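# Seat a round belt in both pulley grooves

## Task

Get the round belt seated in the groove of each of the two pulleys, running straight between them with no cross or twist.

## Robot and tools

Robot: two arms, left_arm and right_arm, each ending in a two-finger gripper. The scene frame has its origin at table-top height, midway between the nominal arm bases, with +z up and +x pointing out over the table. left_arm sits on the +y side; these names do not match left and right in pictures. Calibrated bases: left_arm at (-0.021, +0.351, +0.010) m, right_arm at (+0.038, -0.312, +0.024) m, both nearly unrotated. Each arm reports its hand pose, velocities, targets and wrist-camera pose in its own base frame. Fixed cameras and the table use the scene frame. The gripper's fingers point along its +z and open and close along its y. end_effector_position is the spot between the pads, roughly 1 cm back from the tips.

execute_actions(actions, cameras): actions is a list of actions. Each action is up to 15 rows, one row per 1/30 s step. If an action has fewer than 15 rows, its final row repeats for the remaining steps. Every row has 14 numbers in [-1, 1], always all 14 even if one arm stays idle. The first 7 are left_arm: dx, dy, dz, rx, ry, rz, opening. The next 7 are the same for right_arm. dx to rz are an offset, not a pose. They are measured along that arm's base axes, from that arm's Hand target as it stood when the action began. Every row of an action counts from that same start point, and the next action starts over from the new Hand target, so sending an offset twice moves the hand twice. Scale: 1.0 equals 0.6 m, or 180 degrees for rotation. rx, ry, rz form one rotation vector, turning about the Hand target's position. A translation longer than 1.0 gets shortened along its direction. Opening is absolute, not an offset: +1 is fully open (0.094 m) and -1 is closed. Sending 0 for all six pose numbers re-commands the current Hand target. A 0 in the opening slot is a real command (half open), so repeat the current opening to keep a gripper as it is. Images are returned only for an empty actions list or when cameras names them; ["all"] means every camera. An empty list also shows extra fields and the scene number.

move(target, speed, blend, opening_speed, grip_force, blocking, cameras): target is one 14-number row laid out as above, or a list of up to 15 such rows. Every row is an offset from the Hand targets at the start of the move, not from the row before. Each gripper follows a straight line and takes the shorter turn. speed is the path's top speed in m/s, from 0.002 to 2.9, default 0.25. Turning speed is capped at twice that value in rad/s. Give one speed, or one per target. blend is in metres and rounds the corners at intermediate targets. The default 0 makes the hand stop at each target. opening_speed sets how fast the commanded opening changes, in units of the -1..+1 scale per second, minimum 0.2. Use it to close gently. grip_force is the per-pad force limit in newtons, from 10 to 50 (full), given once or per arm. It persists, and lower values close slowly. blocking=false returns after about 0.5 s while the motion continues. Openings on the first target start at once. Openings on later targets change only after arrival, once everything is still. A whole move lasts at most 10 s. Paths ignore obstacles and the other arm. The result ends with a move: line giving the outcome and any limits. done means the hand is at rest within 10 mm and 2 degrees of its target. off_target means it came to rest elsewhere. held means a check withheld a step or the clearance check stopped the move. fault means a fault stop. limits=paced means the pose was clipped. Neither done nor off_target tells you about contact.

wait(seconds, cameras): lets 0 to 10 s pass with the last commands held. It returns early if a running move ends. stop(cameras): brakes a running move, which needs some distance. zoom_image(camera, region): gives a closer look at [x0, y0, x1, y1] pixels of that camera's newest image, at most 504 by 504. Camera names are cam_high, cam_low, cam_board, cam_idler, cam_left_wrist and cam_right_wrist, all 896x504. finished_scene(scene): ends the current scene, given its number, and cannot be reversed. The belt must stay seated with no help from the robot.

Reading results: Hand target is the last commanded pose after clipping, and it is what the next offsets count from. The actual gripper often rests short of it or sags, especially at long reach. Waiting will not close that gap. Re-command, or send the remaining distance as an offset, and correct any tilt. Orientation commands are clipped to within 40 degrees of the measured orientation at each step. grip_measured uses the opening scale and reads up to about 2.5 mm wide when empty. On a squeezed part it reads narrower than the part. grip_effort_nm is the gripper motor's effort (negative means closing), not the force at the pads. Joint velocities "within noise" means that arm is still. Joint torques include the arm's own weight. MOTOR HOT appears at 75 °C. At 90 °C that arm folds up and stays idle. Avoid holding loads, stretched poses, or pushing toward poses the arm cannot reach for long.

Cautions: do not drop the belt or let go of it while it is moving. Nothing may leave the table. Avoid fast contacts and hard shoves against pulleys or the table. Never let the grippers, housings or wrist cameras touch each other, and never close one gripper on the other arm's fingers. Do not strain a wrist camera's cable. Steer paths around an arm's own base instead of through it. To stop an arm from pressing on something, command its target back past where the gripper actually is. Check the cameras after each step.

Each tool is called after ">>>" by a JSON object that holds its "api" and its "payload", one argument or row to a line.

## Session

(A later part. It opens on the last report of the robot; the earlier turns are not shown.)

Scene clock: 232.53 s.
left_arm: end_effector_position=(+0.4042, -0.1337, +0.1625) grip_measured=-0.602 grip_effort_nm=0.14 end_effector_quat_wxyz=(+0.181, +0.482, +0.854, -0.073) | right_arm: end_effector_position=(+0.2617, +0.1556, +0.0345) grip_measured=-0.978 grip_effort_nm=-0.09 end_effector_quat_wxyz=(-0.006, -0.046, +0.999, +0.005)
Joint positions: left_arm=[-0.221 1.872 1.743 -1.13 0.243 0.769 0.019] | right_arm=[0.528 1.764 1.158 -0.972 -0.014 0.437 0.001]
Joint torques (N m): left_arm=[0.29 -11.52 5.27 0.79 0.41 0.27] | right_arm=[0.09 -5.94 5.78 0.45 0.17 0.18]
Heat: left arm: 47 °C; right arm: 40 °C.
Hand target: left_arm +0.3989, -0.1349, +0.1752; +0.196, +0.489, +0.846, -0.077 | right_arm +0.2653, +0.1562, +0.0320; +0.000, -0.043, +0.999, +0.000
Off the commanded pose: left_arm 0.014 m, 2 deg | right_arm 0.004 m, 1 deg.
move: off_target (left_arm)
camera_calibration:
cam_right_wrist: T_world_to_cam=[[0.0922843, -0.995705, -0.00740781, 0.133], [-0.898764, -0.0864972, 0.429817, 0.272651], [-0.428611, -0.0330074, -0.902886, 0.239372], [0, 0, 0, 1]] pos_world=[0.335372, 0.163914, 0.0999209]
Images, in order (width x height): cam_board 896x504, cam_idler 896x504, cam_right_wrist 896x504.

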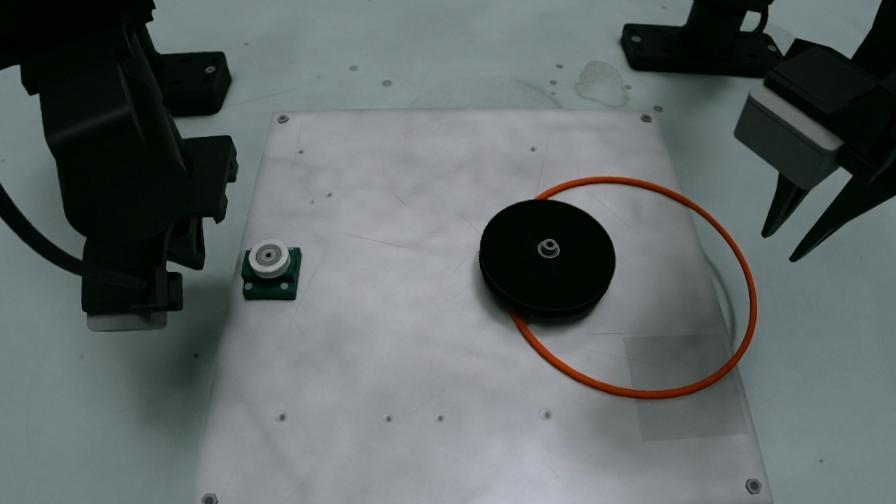

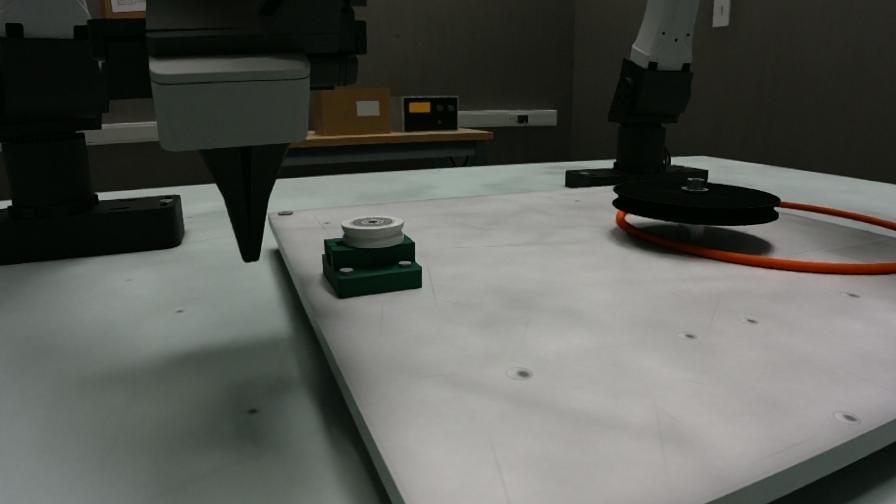

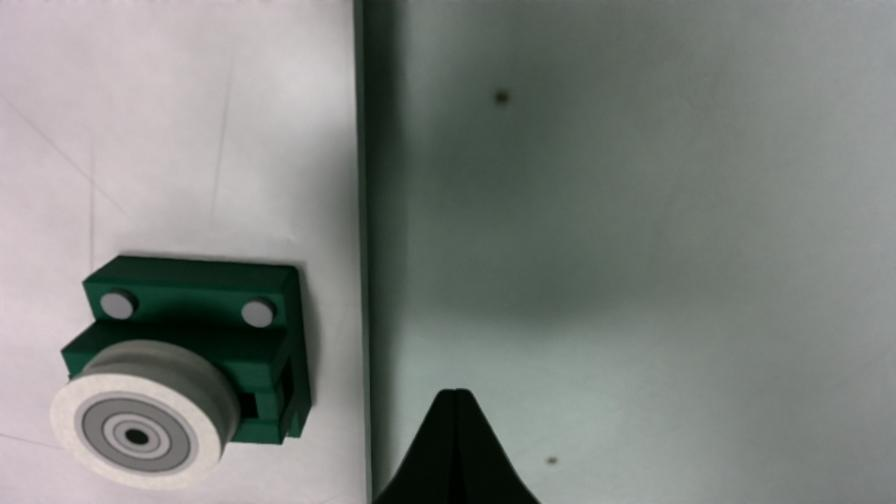

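>>> {"api": "execute_actions", "payload": {
  "actions": []
}}

>>> {"api": "zoom_image", "payload": {
  "camera": "cam_idler",
  "region": [440, 100, 896, 400]
}}

>>> {"api": "zoom_image", "payload": {
  "camera": "cam_board",
  "region": [440, 60, 896, 460]
}}

Scene clock: 236.87 s.
left_arm: end_effector_position=(+0.4042, -0.1337, +0.1625) grip_measured=-0.602 grip_effort_nm=0.14 end_effector_quat_wxyz=(+0.181, +0.482, +0.854, -0.073) | right_arm: end_effector_position=(+0.2618, +0.1557, +0.0345) grip_measured=-0.978 grip_effort_nm=-0.10 end_effector_quat_wxyz=(-0.006, -0.046, +0.999, +0.005)
Joint positions: left_arm=[-0.221 1.872 1.743 -1.13 0.243 0.769 0.019] | right_arm=[0.528 1.764 1.158 -0.972 -0.014 0.437 0.001]
Joint velocities: within noise
Joint torques (N m): left_arm=[0.29 -11.52 5.27 0.8 0.41 0.27] | right_arm=[0.16 -5.85 5.83 0.46 0.2 0.2]
Motor temperatures (°C): left_arm=[27 47 36 35 25 25 28] | right_arm=[27 39 34 29 29 27 27]
Heat: left arm: 47 °C; right arm: 39 °C.
Hand target: left_arm +0.3989, -0.1349, +0.1752; +0.196, +0.489, +0.846, -0.077 | right_arm +0.2653, +0.1562, +0.0320; +0.000, -0.043, +0.999, +0.000
Tool commands: left_gripper/opening=-0.6 right_gripper/opening=-0.98
Off the commanded pose: left_arm 0.014 m, 2 deg | right_arm 0.004 m, 1 deg.
camera_calibration:
cam_left_wrist: T_world_to_cam=[[-0.850225, -0.52379, -0.0525397, 0.280995], [-0.525607, 0.850215, 0.0295052, 0.362289], [0.0292155, 0.0527013, -0.998183, 0.243864], [0, 0, 0, 1]] pos_world=[0.422206, -0.173693, 0.247495]
cam_right_wrist: T_world_to_cam=[[0.0918403, -0.995745, -0.00760006, 0.133165], [-0.898959, -0.0861914, 0.429469, 0.27279], [-0.428297, -0.0326104, -0.90305, 0.239261], [0, 0, 0, 1]] pos_world=[0.335472, 0.163913, 0.0999215]

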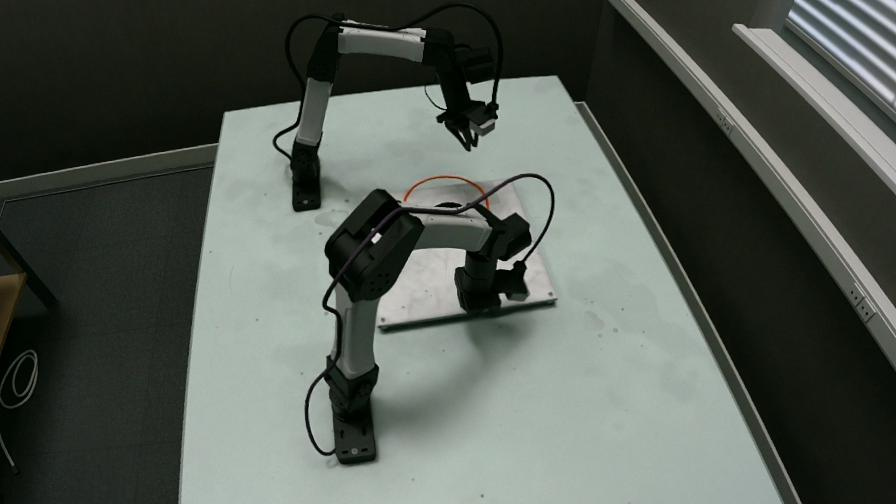

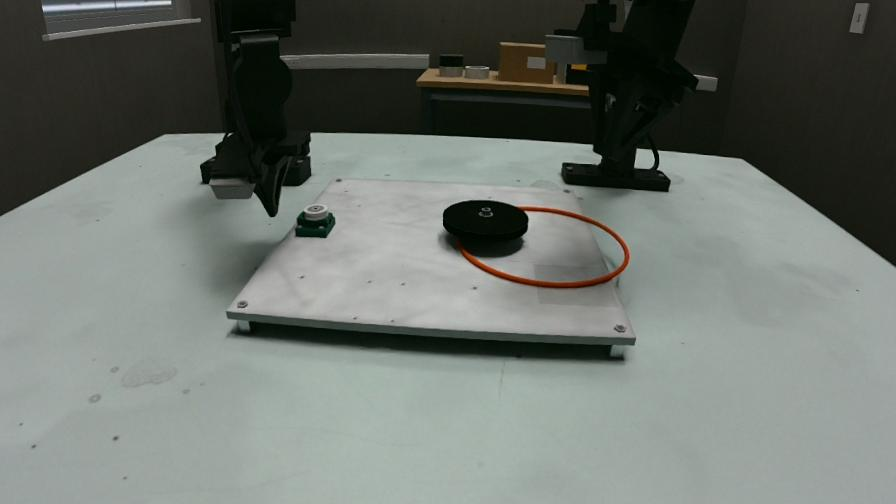

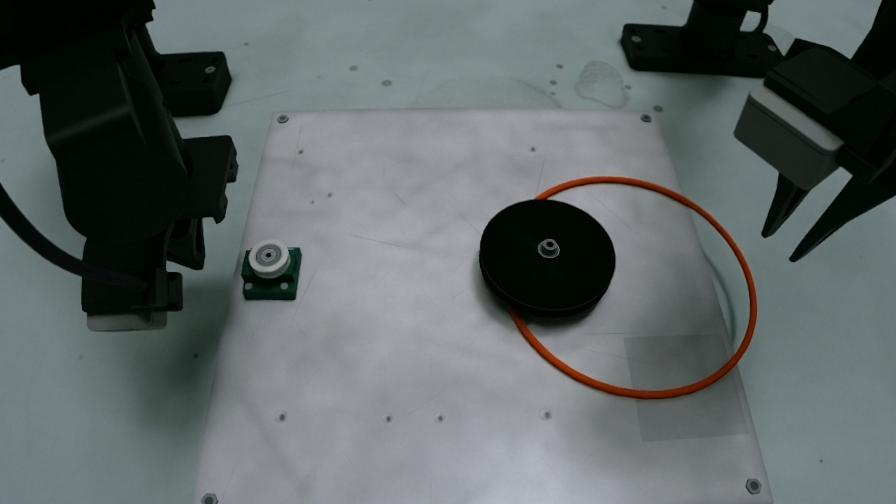

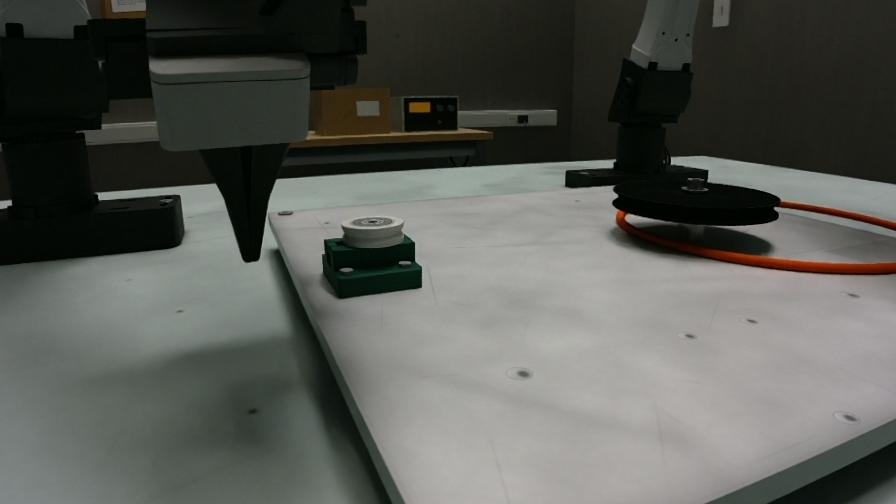

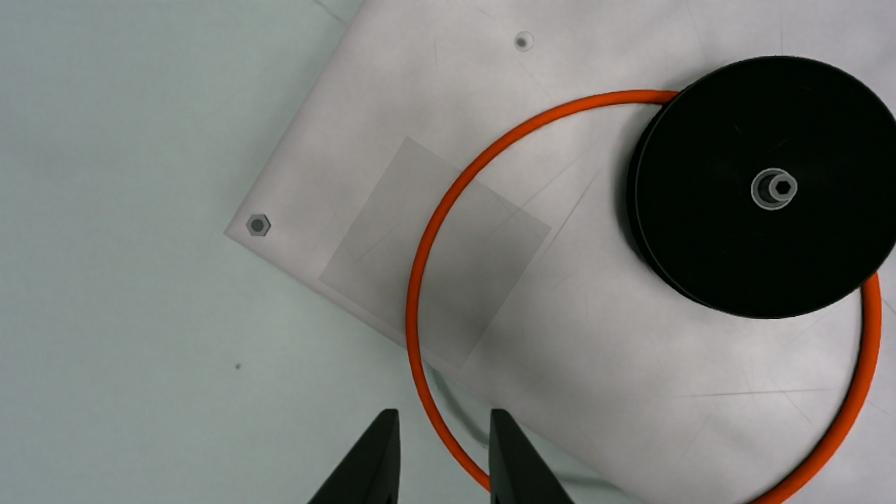

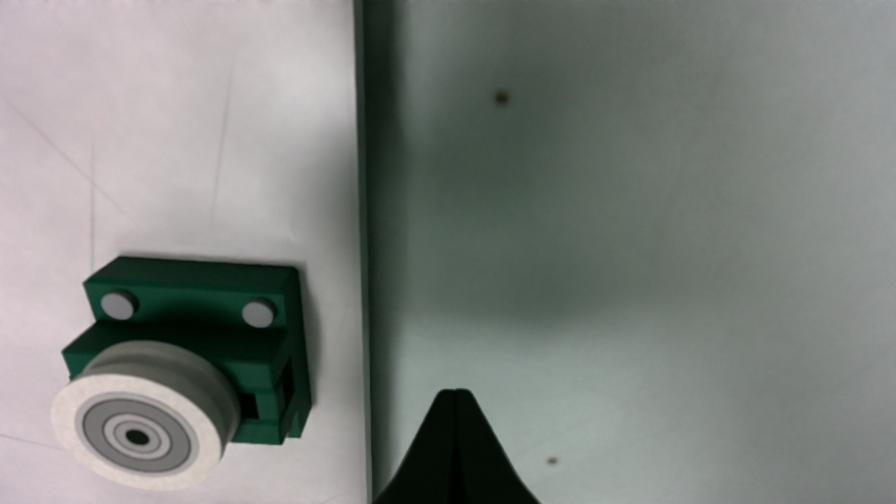

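Scaled by 1.105 from the camera's 896x504 image, which has a finer 1280x720 frame.

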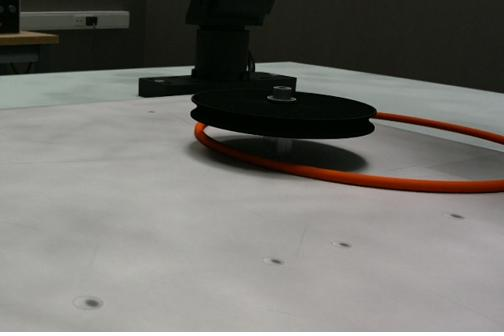

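Scaled by 1.105 from the camera's 896x504 image, which has a finer 1280x720 frame.

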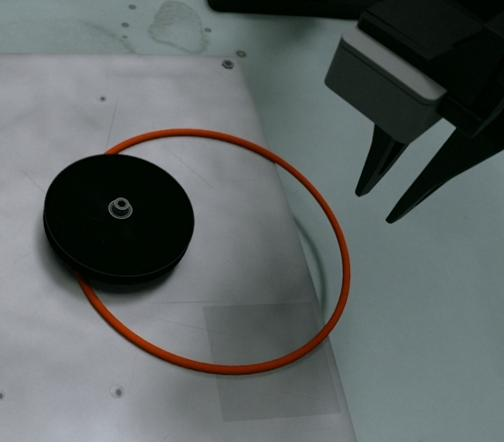

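>>> {"api": "move", "payload": {
  "target": [0,0,0,0,0,0,-0.6,0.0,0.08,0.005,0,0,0,-1],
  "speed": 0.08,
  "cameras": ["cam_right_wrist","cam_board"]
}}

Scene clock: 238.67 s.
left_arm: end_effector_position=(+0.4042, -0.1337, +0.1625) grip_measured=-0.602 grip_effort_nm=0.14 end_effector_quat_wxyz=(+0.181, +0.482, +0.854, -0.073) | right_arm: end_effector_position=(+0.2601, +0.1892, +0.0328) grip_measured=-0.990 grip_effort_nm=-0.52 end_effector_quat_wxyz=(-0.008, -0.039, +0.999, -0.017)
Joint positions: left_arm=[-0.221 1.872 1.743 -1.13 0.243 0.769 0.019] | right_arm=[0.64 1.849 1.258 -1.011 0.019 0.561 0]
Joint torques (N m): left_arm=[0.31 -11.52 5.27 0.8 0.41 0.27] | right_arm=[1.42 -6.02 7.95 0.39 -0.11 0.2]
Heat: left arm: 47 °C; right arm: 39 °C.
Hand target: left_arm +0.3989, -0.1349, +0.1752; +0.196, +0.489, +0.846, -0.077 | right_arm +0.2653, +0.2042, +0.0351; +0.000, -0.043, +0.999, +0.000
Off the commanded pose: left_arm 0.014 m, 2 deg | right_arm 0.016 m, 2 deg.
move: off_target (left_arm, right_arm)
camera_calibration:
cam_right_wrist: T_world_to_cam=[[0.0799695, -0.996142, 0.0361521, 0.168457], [-0.899467, -0.0564823, 0.433323, 0.26922], [-0.429609, -0.0671703, -0.900513, 0.244883], [0, 0, 0, 1]] pos_world=[0.333887, 0.199462, 0.0977707]
Images, in order (width x height): cam_board 896x504, cam_right_wrist 896x504.

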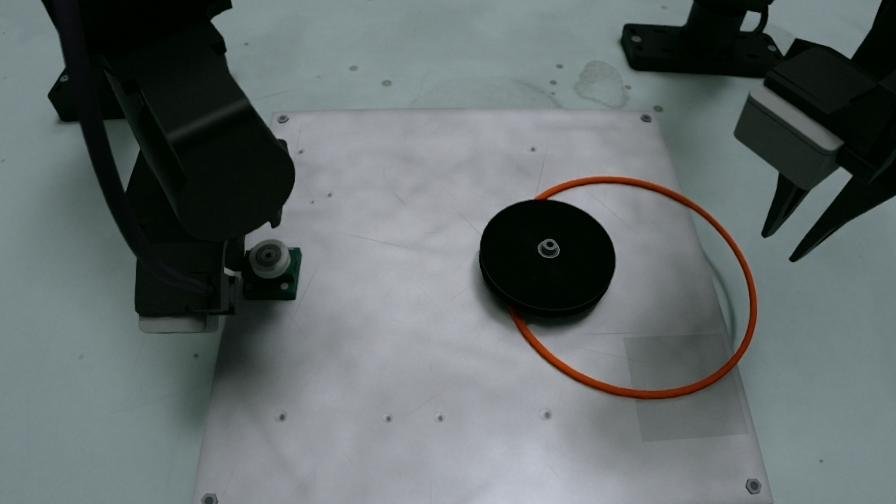

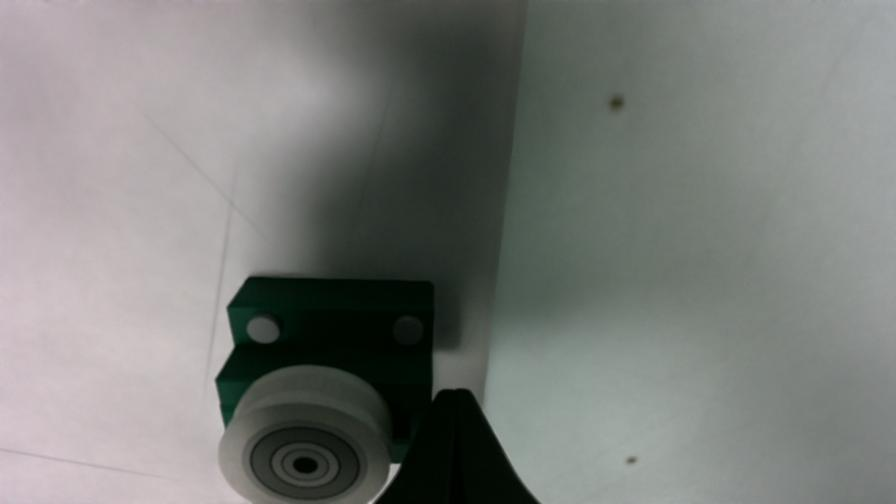

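>>> {"api": "move", "payload": {
  "target": [
    [0,0,0,0,0,0,-0.6,0,0.0,0.008,0,0,0,-1],
    [0,0,0,0,0,0,-0.6,0,0.06,0.01,0,0,0,-1]
  ],
  "speed": 0.05,
  "cameras": ["cam_right_wrist","cam_board"]
}}

>>> {"api": "zoom_image", "payload": {
  "camera": "cam_board",
  "region": [150, 180, 400, 350]
}}

Scene clock: 241.20 s.
left_arm: end_effector_position=(+0.4042, -0.1337, +0.1625) grip_measured=-0.602 grip_effort_nm=0.14 end_effector_quat_wxyz=(+0.181, +0.482, +0.854, -0.073) | right_arm: end_effector_position=(+0.2580, +0.2085, +0.0412) grip_measured=-0.990 grip_effort_nm=-0.52 end_effector_quat_wxyz=(-0.013, -0.037, +0.998, -0.047)
Joint positions: left_arm=[-0.221 1.872 1.743 -1.13 0.243 0.769 0.019] | right_arm=[0.71 1.918 1.382 -1.114 0.058 0.638 0]
Joint torques (N m): left_arm=[0.31 -11.51 5.26 0.8 0.41 0.27] | right_arm=[2.07 -6.23 8.36 0.76 -0.48 0.19]
Heat: left arm: 47 °C; right arm: 39 °C.
Hand target: left_arm +0.3989, -0.1349, +0.1752; +0.196, +0.489, +0.846, -0.077 | right_arm +0.2652, +0.2403, +0.0410; +0.000, -0.043, +0.999, +0.000
Off the commanded pose: left_arm 0.014 m, 2 deg | right_arm 0.033 m, 6 deg.
move: off_target (left_arm, right_arm)
camera_calibration:
cam_right_wrist: T_world_to_cam=[[0.0759204, -0.992466, 0.096158, 0.185342], [-0.896224, -0.0256504, 0.44286, 0.257159], [-0.437057, -0.119801, -0.891419, 0.265416], [0, 0, 0, 1]] pos_world=[0.332403, 0.222339, 0.10489]
Images, in order (width x height): cam_board 896x504, cam_right_wrist 896x504.

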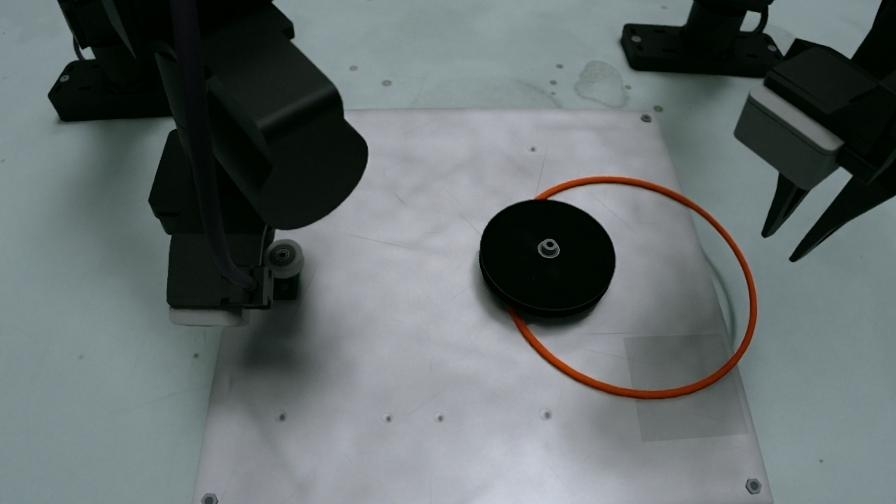

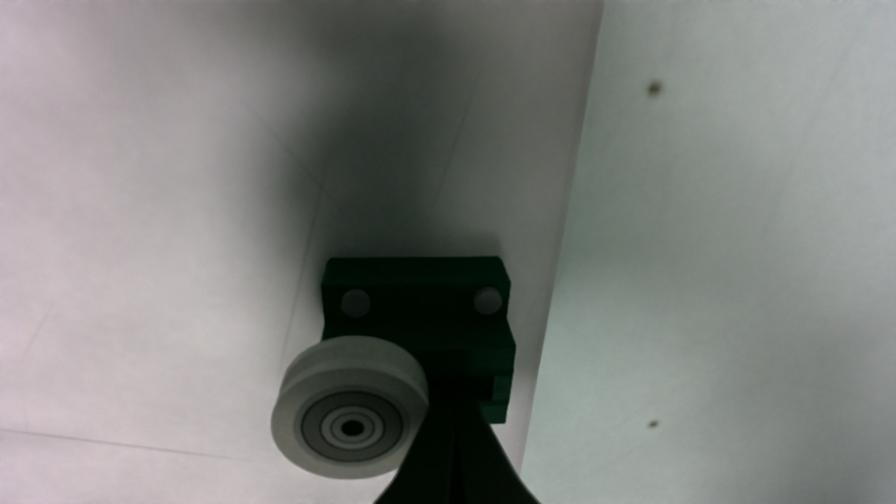

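Scaled by 2.016 from the camera's 896x504 image, which has a finer 1280x720 frame.

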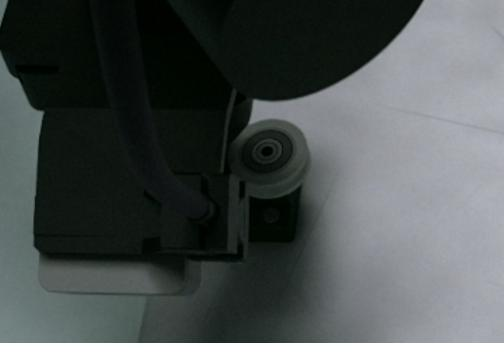

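>>> {"api": "move", "payload": {
  "target": [
    [0,0,0,0,0,0,-0.6,0,0.03,0.0,0,0,0,-1],
    [0,0,0,0,0,0,-0.6,0,-0.09,0.0,0,0,0,-1],
    [0,0,0,0,0,0,-0.6,0,-0.09,0.13,0,0,0,-1]
  ],
  "speed": 0.08,
  "cameras": ["cam_right_wrist","cam_board","cam_idler"]
}}

>>> {"api": "zoom_image", "payload": {
  "camera": "cam_board",
  "region": [150, 180, 400, 350]
}}

Scene clock: 248.10 s.
left_arm: end_effector_position=(+0.4042, -0.1337, +0.1625) grip_measured=-0.602 grip_effort_nm=0.14 end_effector_quat_wxyz=(+0.181, +0.482, +0.854, -0.073) | right_arm: end_effector_position=(+0.2633, +0.1824, +0.1056) grip_measured=-0.990 grip_effort_nm=-0.52 end_effector_quat_wxyz=(-0.012, -0.040, +0.999, -0.015)
Joint positions: left_arm=[-0.221 1.872 1.743 -1.13 0.243 0.769 0.019] | right_arm=[0.612 1.791 1.481 -1.297 0.012 0.532 0]
Joint torques (N m): left_arm=[0.31 -11.51 5.27 0.79 0.41 0.27] | right_arm=[-0.34 -9.07 7.94 0.11 -0.07 0.01]
Heat: left arm: 47 °C; right arm: 39 °C.
Hand target: left_arm +0.3989, -0.1349, +0.1752; +0.196, +0.489, +0.846, -0.077 | right_arm +0.2652, +0.1863, +0.1190; +0.000, -0.043, +0.999, +0.000
Off the commanded pose: left_arm 0.014 m, 2 deg | right_arm 0.014 m, 2 deg.
move: off_target (left_arm, right_arm)
camera_calibration:
cam_right_wrist: T_world_to_cam=[[0.0815273, -0.996161, 0.0318871, 0.158868], [-0.89535, -0.0591469, 0.441419, 0.238721], [-0.437838, -0.0645378, -0.896735, 0.312698], [0, 0, 0, 1]] pos_world=[0.337698, 0.192559, 0.169966]
Images, in order (width x height): cam_board 896x504, cam_idler 896x504, cam_right_wrist 896x504.

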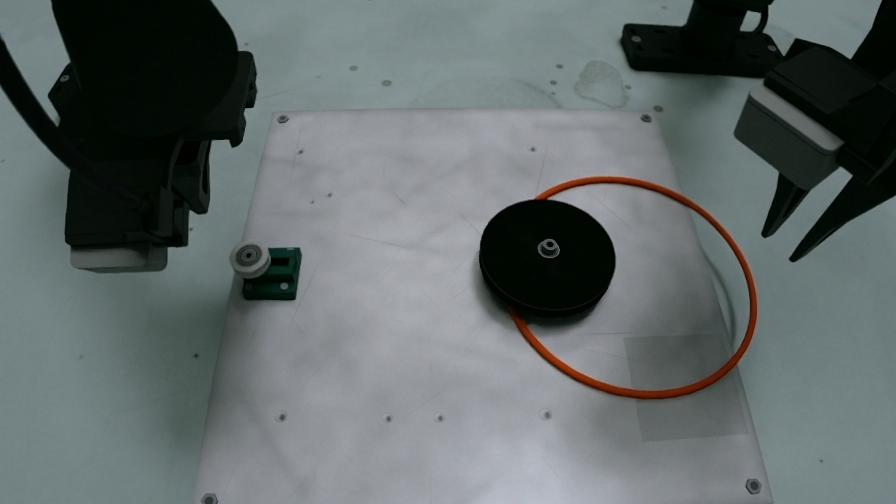

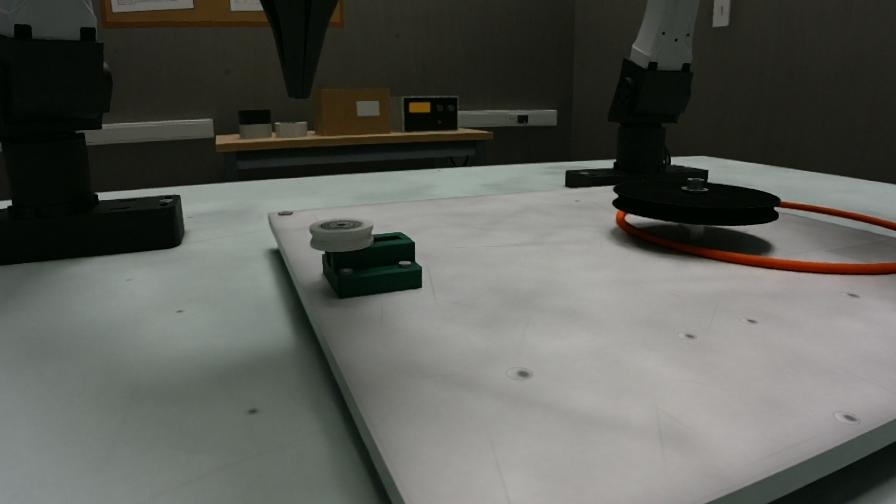

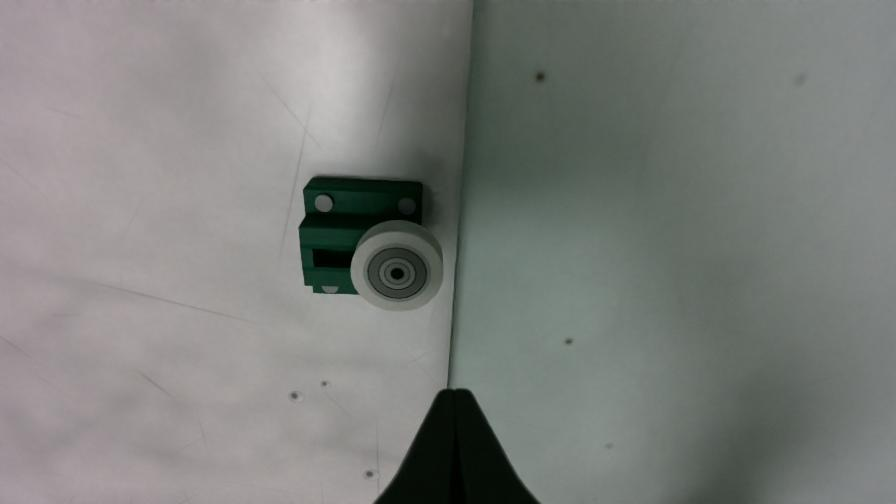

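Scaled by 2.016 from the camera's 896x504 image, which has a finer 1280x720 frame.

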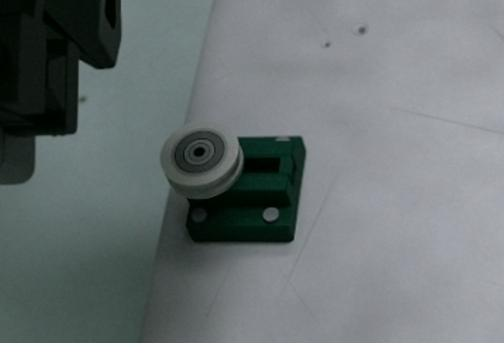

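>>> {"api": "wait", "payload": {
  "seconds": 3,
  "cameras": ["cam_board"]
}}

>>> {"api": "zoom_image", "payload": {
  "camera": "cam_board",
  "region": [150, 180, 400, 350]
}}

Scene clock: 251.87 s.
left_arm: end_effector_position=(+0.4042, -0.1337, +0.1625) grip_measured=-0.602 grip_effort_nm=0.14 end_effector_quat_wxyz=(+0.181, +0.482, +0.854, -0.073) | right_arm: end_effector_position=(+0.2633, +0.1823, +0.1056) grip_measured=-0.990 grip_effort_nm=-0.52 end_effector_quat_wxyz=(-0.012, -0.040, +0.999, -0.015)
Joint positions: left_arm=[-0.221 1.872 1.743 -1.13 0.243 0.769 0.019] | right_arm=[0.612 1.791 1.481 -1.297 0.012 0.532 0]
Joint torques (N m): left_arm=[0.29 -11.51 5.27 0.79 0.41 0.27] | right_arm=[-0.35 -8.99 7.84 0.06 -0.02 -0.01]
Heat: left arm: 48 °C; right arm: 40 °C.
Hand target: left_arm +0.3989, -0.1349, +0.1752; +0.196, +0.489, +0.846, -0.077 | right_arm +0.2652, +0.1863, +0.1190; +0.000, -0.043, +0.999, +0.000
Tool commands: left_gripper/opening=-0.6 right_gripper/opening=-1.0
Off the commanded pose: left_arm 0.014 m, 2 deg | right_arm 0.014 m, 2 deg.
wait: 3.00 s; at rest from the start
Images, in order (width x height): cam_board 896x504.

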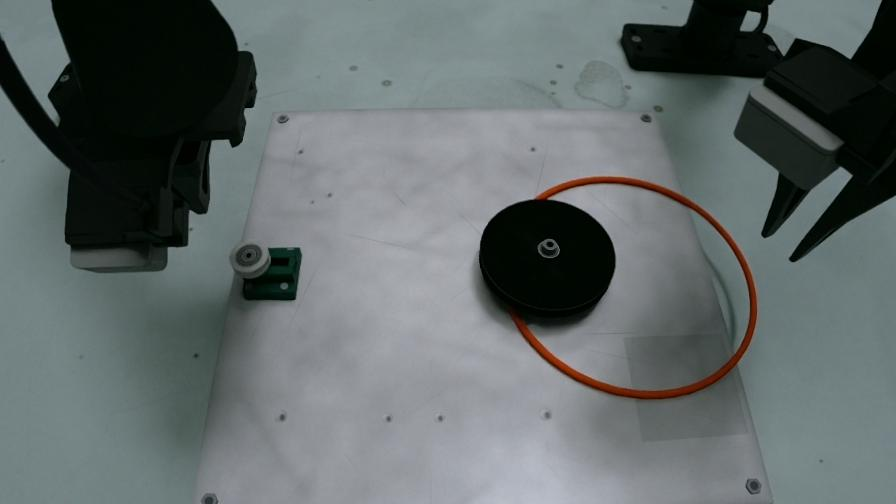

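Scaled by 2.016 from the camera's 896x504 image, which has a finer 1280x720 frame.

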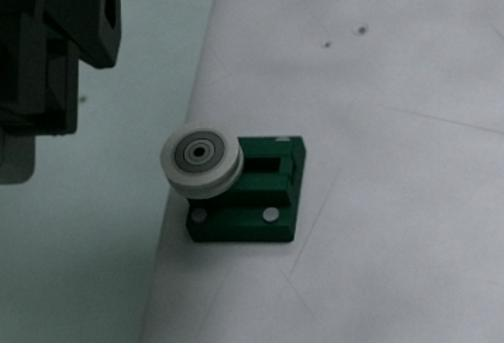

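>>> {"api": "move", "payload": {
  "target": [
    [0,0,0,0,0,0,-0.6,0,-0.03,0,0,0,0,-1],
    [0,0,0,0,0,0,-0.6,0,-0.05,-0.145,0,0,0,-1],
    [0,0,0,0,0,0,-0.6,0,0.09,-0.133,0,0,0,-1]
  ],
  "speed": 0.1,
  "cameras": ["cam_idler"]
}}

>>> {"api": "zoom_image", "payload": {
  "camera": "cam_idler",
  "region": [200, 140, 500, 320]
}}

>>> {"api": "move", "payload": {
  "target": [
    [0,0,0,0,0,0,-0.6,0,-0.025,0.0,0,0,0,-1]
  ],
  "speed": 0.1,
  "cameras": ["cam_idler"]
}}

>>> {"api": "zoom_image", "payload": {
  "camera": "cam_idler",
  "region": [200, 140, 500, 320]
}}

Scene clock: 257.00 s.
left_arm: end_effector_position=(+0.4042, -0.1337, +0.1625) grip_measured=-0.602 grip_effort_nm=0.14 end_effector_quat_wxyz=(+0.181, +0.482, +0.854, -0.073) | right_arm: end_effector_position=(+0.2587, +0.2082, +0.0409) grip_measured=-0.990 grip_effort_nm=-0.52 end_effector_quat_wxyz=(-0.007, -0.042, +0.998, -0.054)
Joint positions: left_arm=[-0.221 1.872 1.743 -1.13 0.243 0.769 0.019] | right_arm=[0.717 1.92 1.382 -1.113 0.076 0.637 0]
Joint torques (N m): left_arm=[0.31 -11.52 5.26 0.8 0.41 0.27] | right_arm=[1.29 -6.46 8.16 0.76 -0.58 0.2]
Heat: left arm: 48 °C; right arm: 40 °C.
Hand target: left_arm +0.3989, -0.1349, +0.1752; +0.196, +0.489, +0.846, -0.077 | right_arm +0.2651, +0.2402, +0.0392; -0.001, -0.043, +0.999, +0.000
Off the commanded pose: left_arm 0.014 m, 2 deg | right_arm 0.033 m, 6 deg.
move: off_target (left_arm, right_arm)
Images, in order (width x height): cam_idler 896x504.

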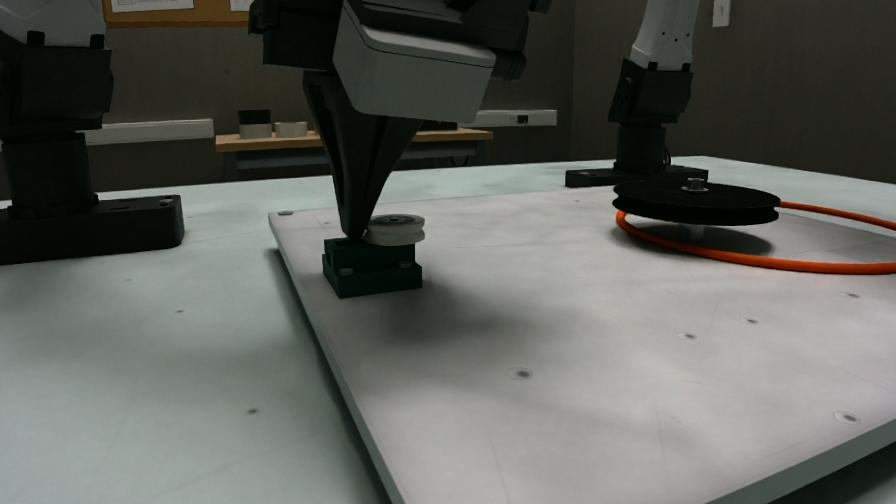

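Scaled by 1.680 from the camera's 896x504 image, which has a finer 1280x720 frame.

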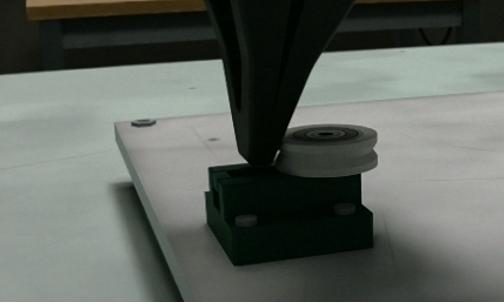

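Scene clock: 257.87 s.
left_arm: end_effector_position=(+0.4042, -0.1337, +0.1625) grip_measured=-0.602 grip_effort_nm=0.14 end_effector_quat_wxyz=(+0.181, +0.482, +0.854, -0.073) | right_arm: end_effector_position=(+0.2637, +0.2080, +0.0405) grip_measured=-0.990 grip_effort_nm=-0.52 end_effector_quat_wxyz=(-0.006, -0.040, +0.998, -0.045)
Joint positions: left_arm=[-0.221 1.872 1.743 -1.13 0.243 0.769 0.019] | right_arm=[0.701 1.92 1.382 -1.097 0.064 0.623 0]
Joint torques (N m): left_arm=[0.31 -11.51 5.27 0.79 0.41 0.27] | right_arm=[0.24 -8.69 4.74 0.83 -0.47 0.02]
Heat: left arm: 48 °C; right arm: 40 °C.
Hand target: left_arm +0.3989, -0.1349, +0.1752; +0.196, +0.489, +0.846, -0.077 | right_arm +0.2652, +0.2253, +0.0392; -0.001, -0.043, +0.999, +0.000
Off the commanded pose: left_arm 0.014 m, 2 deg | right_arm 0.017 m, 5 deg.
move: off_target (left_arm, right_arm)
Images, in order (width x height): cam_idler 896x504.

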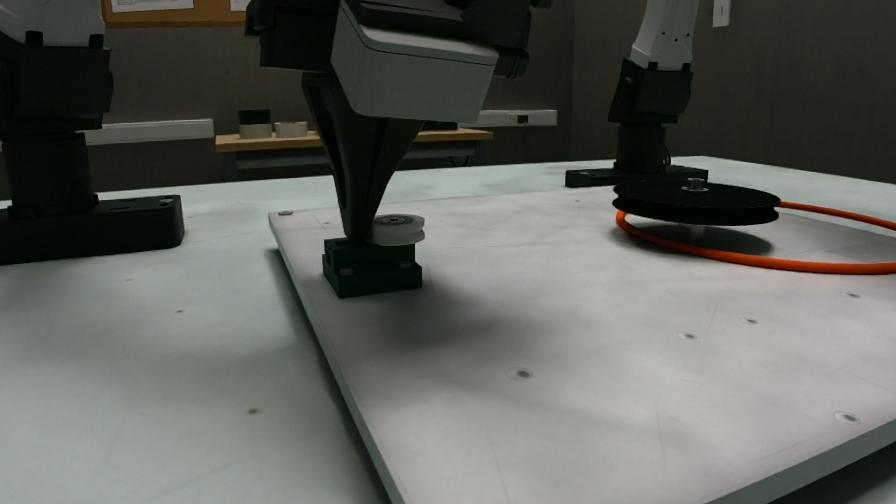

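Scaled by 1.680 from the camera's 896x504 image, which has a finer 1280x720 frame.

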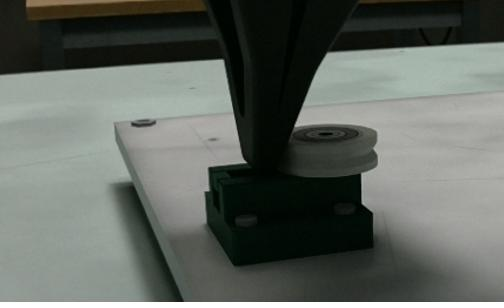

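>>> {"api": "move", "payload": {
  "target": [
    [0,0,0,0,0,0,-0.6,0,-0.022,0.0,0,0,0,-1],
    [0,0,0,0,0,0,-0.6,0,-0.02,0.13,0,0,0,-1]
  ],
  "speed": 0.1,
  "cameras": ["cam_idler"]
}}

>>> {"api": "zoom_image", "payload": {
  "camera": "cam_idler",
  "region": [200, 140, 500, 320]
}}

Scene clock: 260.63 s.
left_arm: end_effector_position=(+0.4042, -0.1337, +0.1625) grip_measured=-0.602 grip_effort_nm=0.14 end_effector_quat_wxyz=(+0.181, +0.482, +0.854, -0.073) | right_arm: end_effector_position=(+0.2636, +0.2095, +0.1035) grip_measured=-0.990 grip_effort_nm=-0.52 end_effector_quat_wxyz=(-0.010, -0.042, +0.999, -0.017)
Joint positions: left_arm=[-0.221 1.872 1.743 -1.13 0.243 0.769 0.019] | right_arm=[0.679 1.855 1.552 -1.305 0.014 0.595 0]
Joint torques (N m): left_arm=[0.31 -11.51 5.27 0.79 0.41 0.27] | right_arm=[-0.51 -9.59 7.8 0.1 0 0.06]
Heat: left arm: 48 °C; right arm: 41 °C.
Hand target: left_arm +0.3989, -0.1349, +0.1752; +0.196, +0.489, +0.846, -0.077 | right_arm +0.2652, +0.2132, +0.1173; -0.001, -0.043, +0.999, +0.000
Off the commanded pose: left_arm 0.014 m, 2 deg | right_arm 0.014 m, 2 deg.
move: off_target (left_arm, right_arm)
Images, in order (width x height): cam_idler 896x504.

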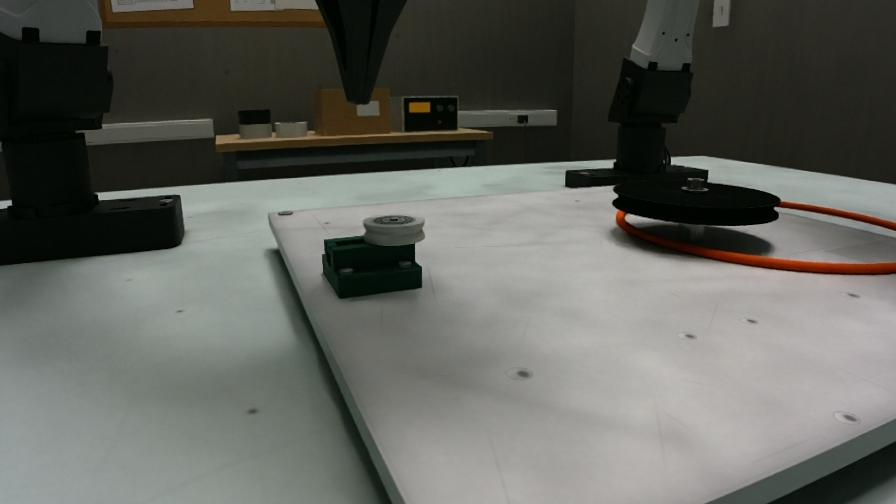

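Scaled by 1.680 from the camera's 896x504 image, which has a finer 1280x720 frame.

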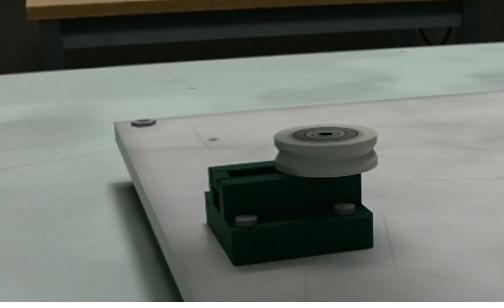

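>>> {"api": "move", "payload": {
  "target": [
    [0.0385,-0.022,-0.12,0,0,0,-0.5,0,0,0,0,0,0,-1],
    [0.0385,-0.022,-0.21,0,0,0,-0.5,0,0,0,0,0,0,-1]
  ],
  "speed": 0.15,
  "cameras": ["cam_left_wrist","cam_board"]
}}

Scene clock: 265.10 s.
left_arm: end_effector_position=(+0.4201, -0.1422, +0.0486) grip_measured=-0.502 grip_effort_nm=0.14 end_effector_quat_wxyz=(+0.186, +0.487, +0.850, -0.073) | right_arm: end_effector_position=(+0.2635, +0.2094, +0.1035) grip_measured=-0.990 grip_effort_nm=-0.52 end_effector_quat_wxyz=(-0.011, -0.042, +0.999, -0.017)
Joint positions: left_arm=[-0.232 1.975 1.423 -0.694 0.243 0.769 0.023] | right_arm=[0.679 1.855 1.552 -1.305 0.014 0.595 0]
Joint torques (N m): left_arm=[-0.59 -8.98 5.56 1.05 0.34 0.04] | right_arm=[-0.46 -9.55 7.8 0.07 -0.05 0.06]
Heat: left arm: 48 °C; right arm: 41 °C.
Hand target: left_arm +0.4220, -0.1481, +0.0491; +0.196, +0.489, +0.846, -0.077 | right_arm +0.2652, +0.2133, +0.1173; -0.001, -0.043, +0.999, +0.000
Off the commanded pose: left_arm 0.006 m, 1 deg | right_arm 0.014 m, 2 deg.
move: off_target (right_arm)
camera_calibration:
cam_left_wrist: T_world_to_cam=[[-0.85518, -0.514727, -0.0610178, 0.287913], [-0.516658, 0.855943, 0.0206423, 0.378738], [0.0416026, 0.0491783, -0.997923, 0.124407], [0, 0, 0, 1]] pos_world=[0.43672, -0.182099, 0.133898]
Images, in order (width x height): cam_board 896x504, cam_left_wrist 896x504.

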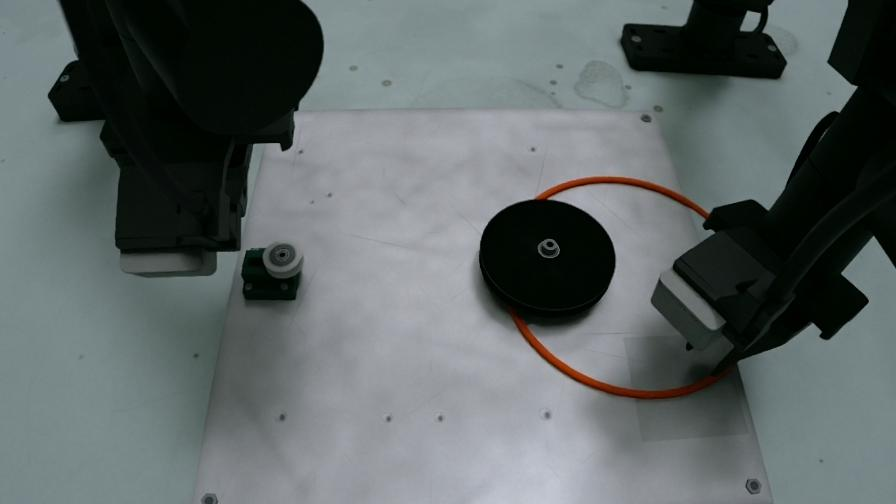

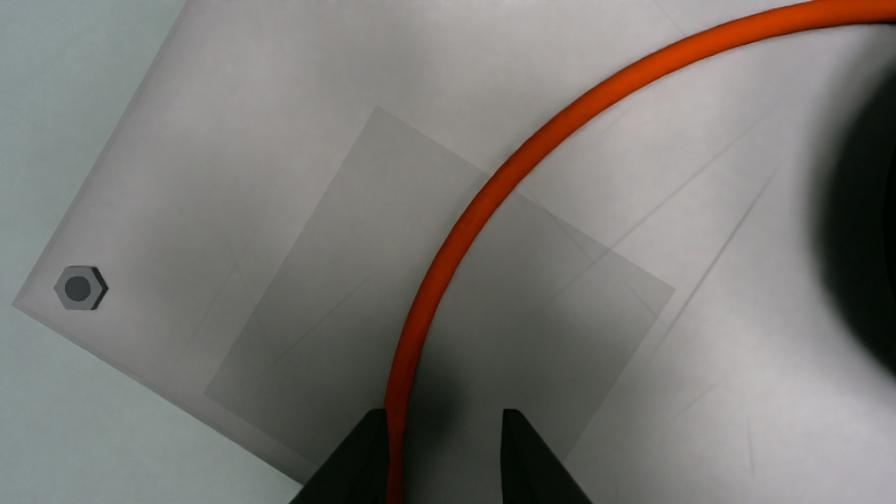

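>>> {"api": "move", "payload": {
  "target": [
    [0.016,0.009,0.01,0,0,0,-0.5,0,0,0,0,0,0,-1]
  ],
  "speed": 0.1,
  "cameras": ["cam_left_wrist"]
}}

Scene clock: 266.63 s.
left_arm: end_effector_position=(+0.4198, -0.1413, +0.0454) grip_measured=-0.502 grip_effort_nm=0.14 end_effector_quat_wxyz=(+0.178, +0.486, +0.852, -0.075) | right_arm: end_effector_position=(+0.2635, +0.2094, +0.1035) grip_measured=-0.990 grip_effort_nm=-0.52 end_effector_quat_wxyz=(-0.011, -0.042, +0.999, -0.017)
Joint positions: left_arm=[-0.23 1.99 1.437 -0.71 0.243 0.769 0.023] | right_arm=[0.679 1.855 1.552 -1.305 0.014 0.595 0]
Joint torques (N m): left_arm=[1.05 -8.51 9.2 0.83 0.4 0.25] | right_arm=[-0.5 -9.59 7.91 0.08 -0.06 0.06]
Heat: left arm: 48 °C; right arm: 41 °C.
Hand target: left_arm +0.4316, -0.1427, +0.0552; +0.196, +0.489, +0.846, -0.077 | right_arm +0.2652, +0.2133, +0.1173; -0.001, -0.043, +0.999, +0.000
Off the commanded pose: left_arm 0.015 m, 2 deg | right_arm 0.014 m, 2 deg.
move: off_target (left_arm, right_arm)
camera_calibration:
cam_left_wrist: T_world_to_cam=[[-0.855117, -0.516165, -0.0484629, 0.28717], [-0.51786, 0.85483, 0.0329616, 0.37767], [0.024414, 0.053283, -0.998281, 0.129048], [0, 0, 0, 1]] pos_world=[0.437993, -0.181493, 0.130294]
Images, in order (width x height): cam_left_wrist 896x504.

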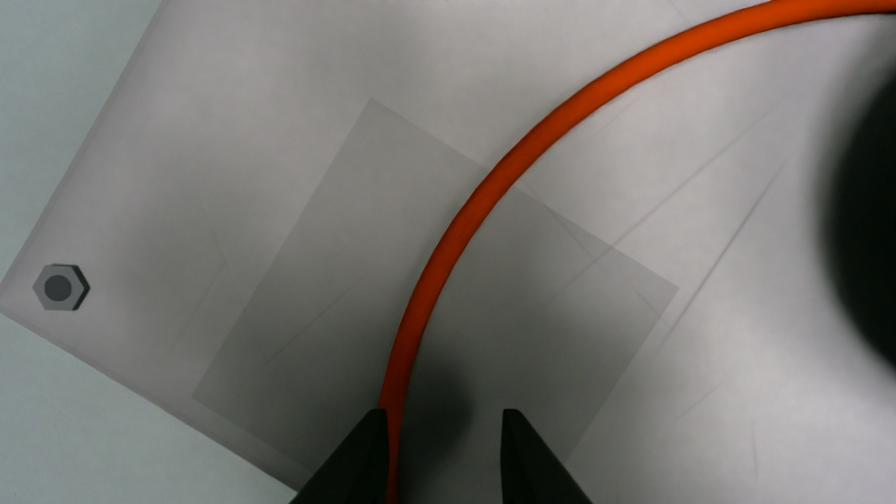

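>>> {"api": "move", "payload": {
  "target": [
    [0.008,0.004,0.1,0,0,0,-0.5,0,0,0,0,0,0,-1],
    [0.003,0.002,-0.025,0,0,0,-0.5,0,0,0,0,0,0,-1]
  ],
  "speed": 0.15,
  "cameras": ["cam_left_wrist"]
}}

Scene clock: 269.40 s.
left_arm: end_effector_position=(+0.4308, -0.1395, +0.0407) grip_measured=-0.502 grip_effort_nm=0.14 end_effector_quat_wxyz=(+0.186, +0.485, +0.851, -0.072) | right_arm: end_effector_position=(+0.2635, +0.2094, +0.1035) grip_measured=-0.990 grip_effort_nm=-0.51 end_effector_quat_wxyz=(-0.011, -0.042, +0.999, -0.017)
Joint positions: left_arm=[-0.22 2.02 1.457 -0.684 0.245 0.776 0.023] | right_arm=[0.679 1.855 1.552 -1.305 0.014 0.595 0]
Joint torques (N m): left_arm=[0.49 -9.13 5.38 1.07 0.4 0.22] | right_arm=[-0.39 -9.5 8.08 0.11 -0.05 0.01]
Heat: left arm: 48 °C; right arm: 42 °C.
Hand target: left_arm +0.4335, -0.1414, +0.0403; +0.196, +0.489, +0.846, -0.077 | right_arm +0.2652, +0.2133, +0.1173; -0.001, -0.043, +0.999, +0.000
Off the commanded pose: left_arm 0.003 m, 1 deg | right_arm 0.014 m, 2 deg.
move: off_target (right_arm)
camera_calibration:
cam_left_wrist: T_world_to_cam=[[-0.852381, -0.519331, -0.0611734, 0.296171], [-0.521299, 0.85311, 0.0212319, 0.383768], [0.0411613, 0.0499873, -0.997901, 0.116272], [0, 0, 0, 1]] pos_world=[0.447722, -0.179398, 0.125998]
Images, in order (width x height): cam_left_wrist 896x504.

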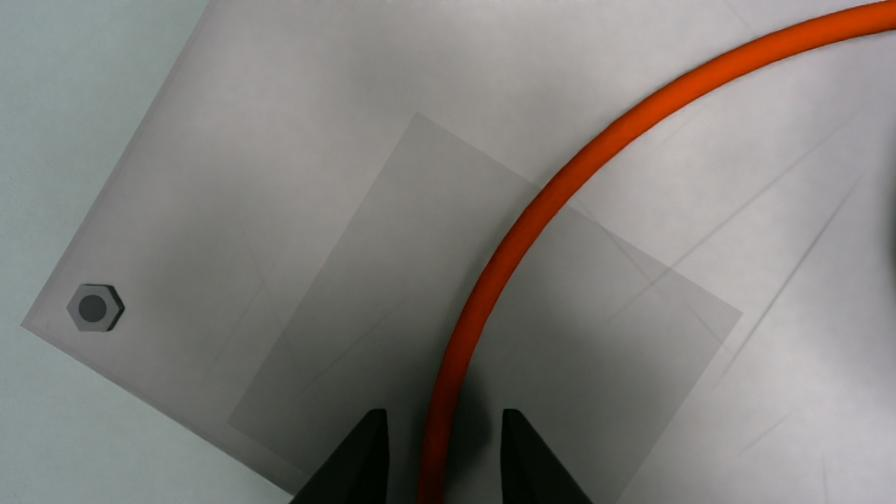

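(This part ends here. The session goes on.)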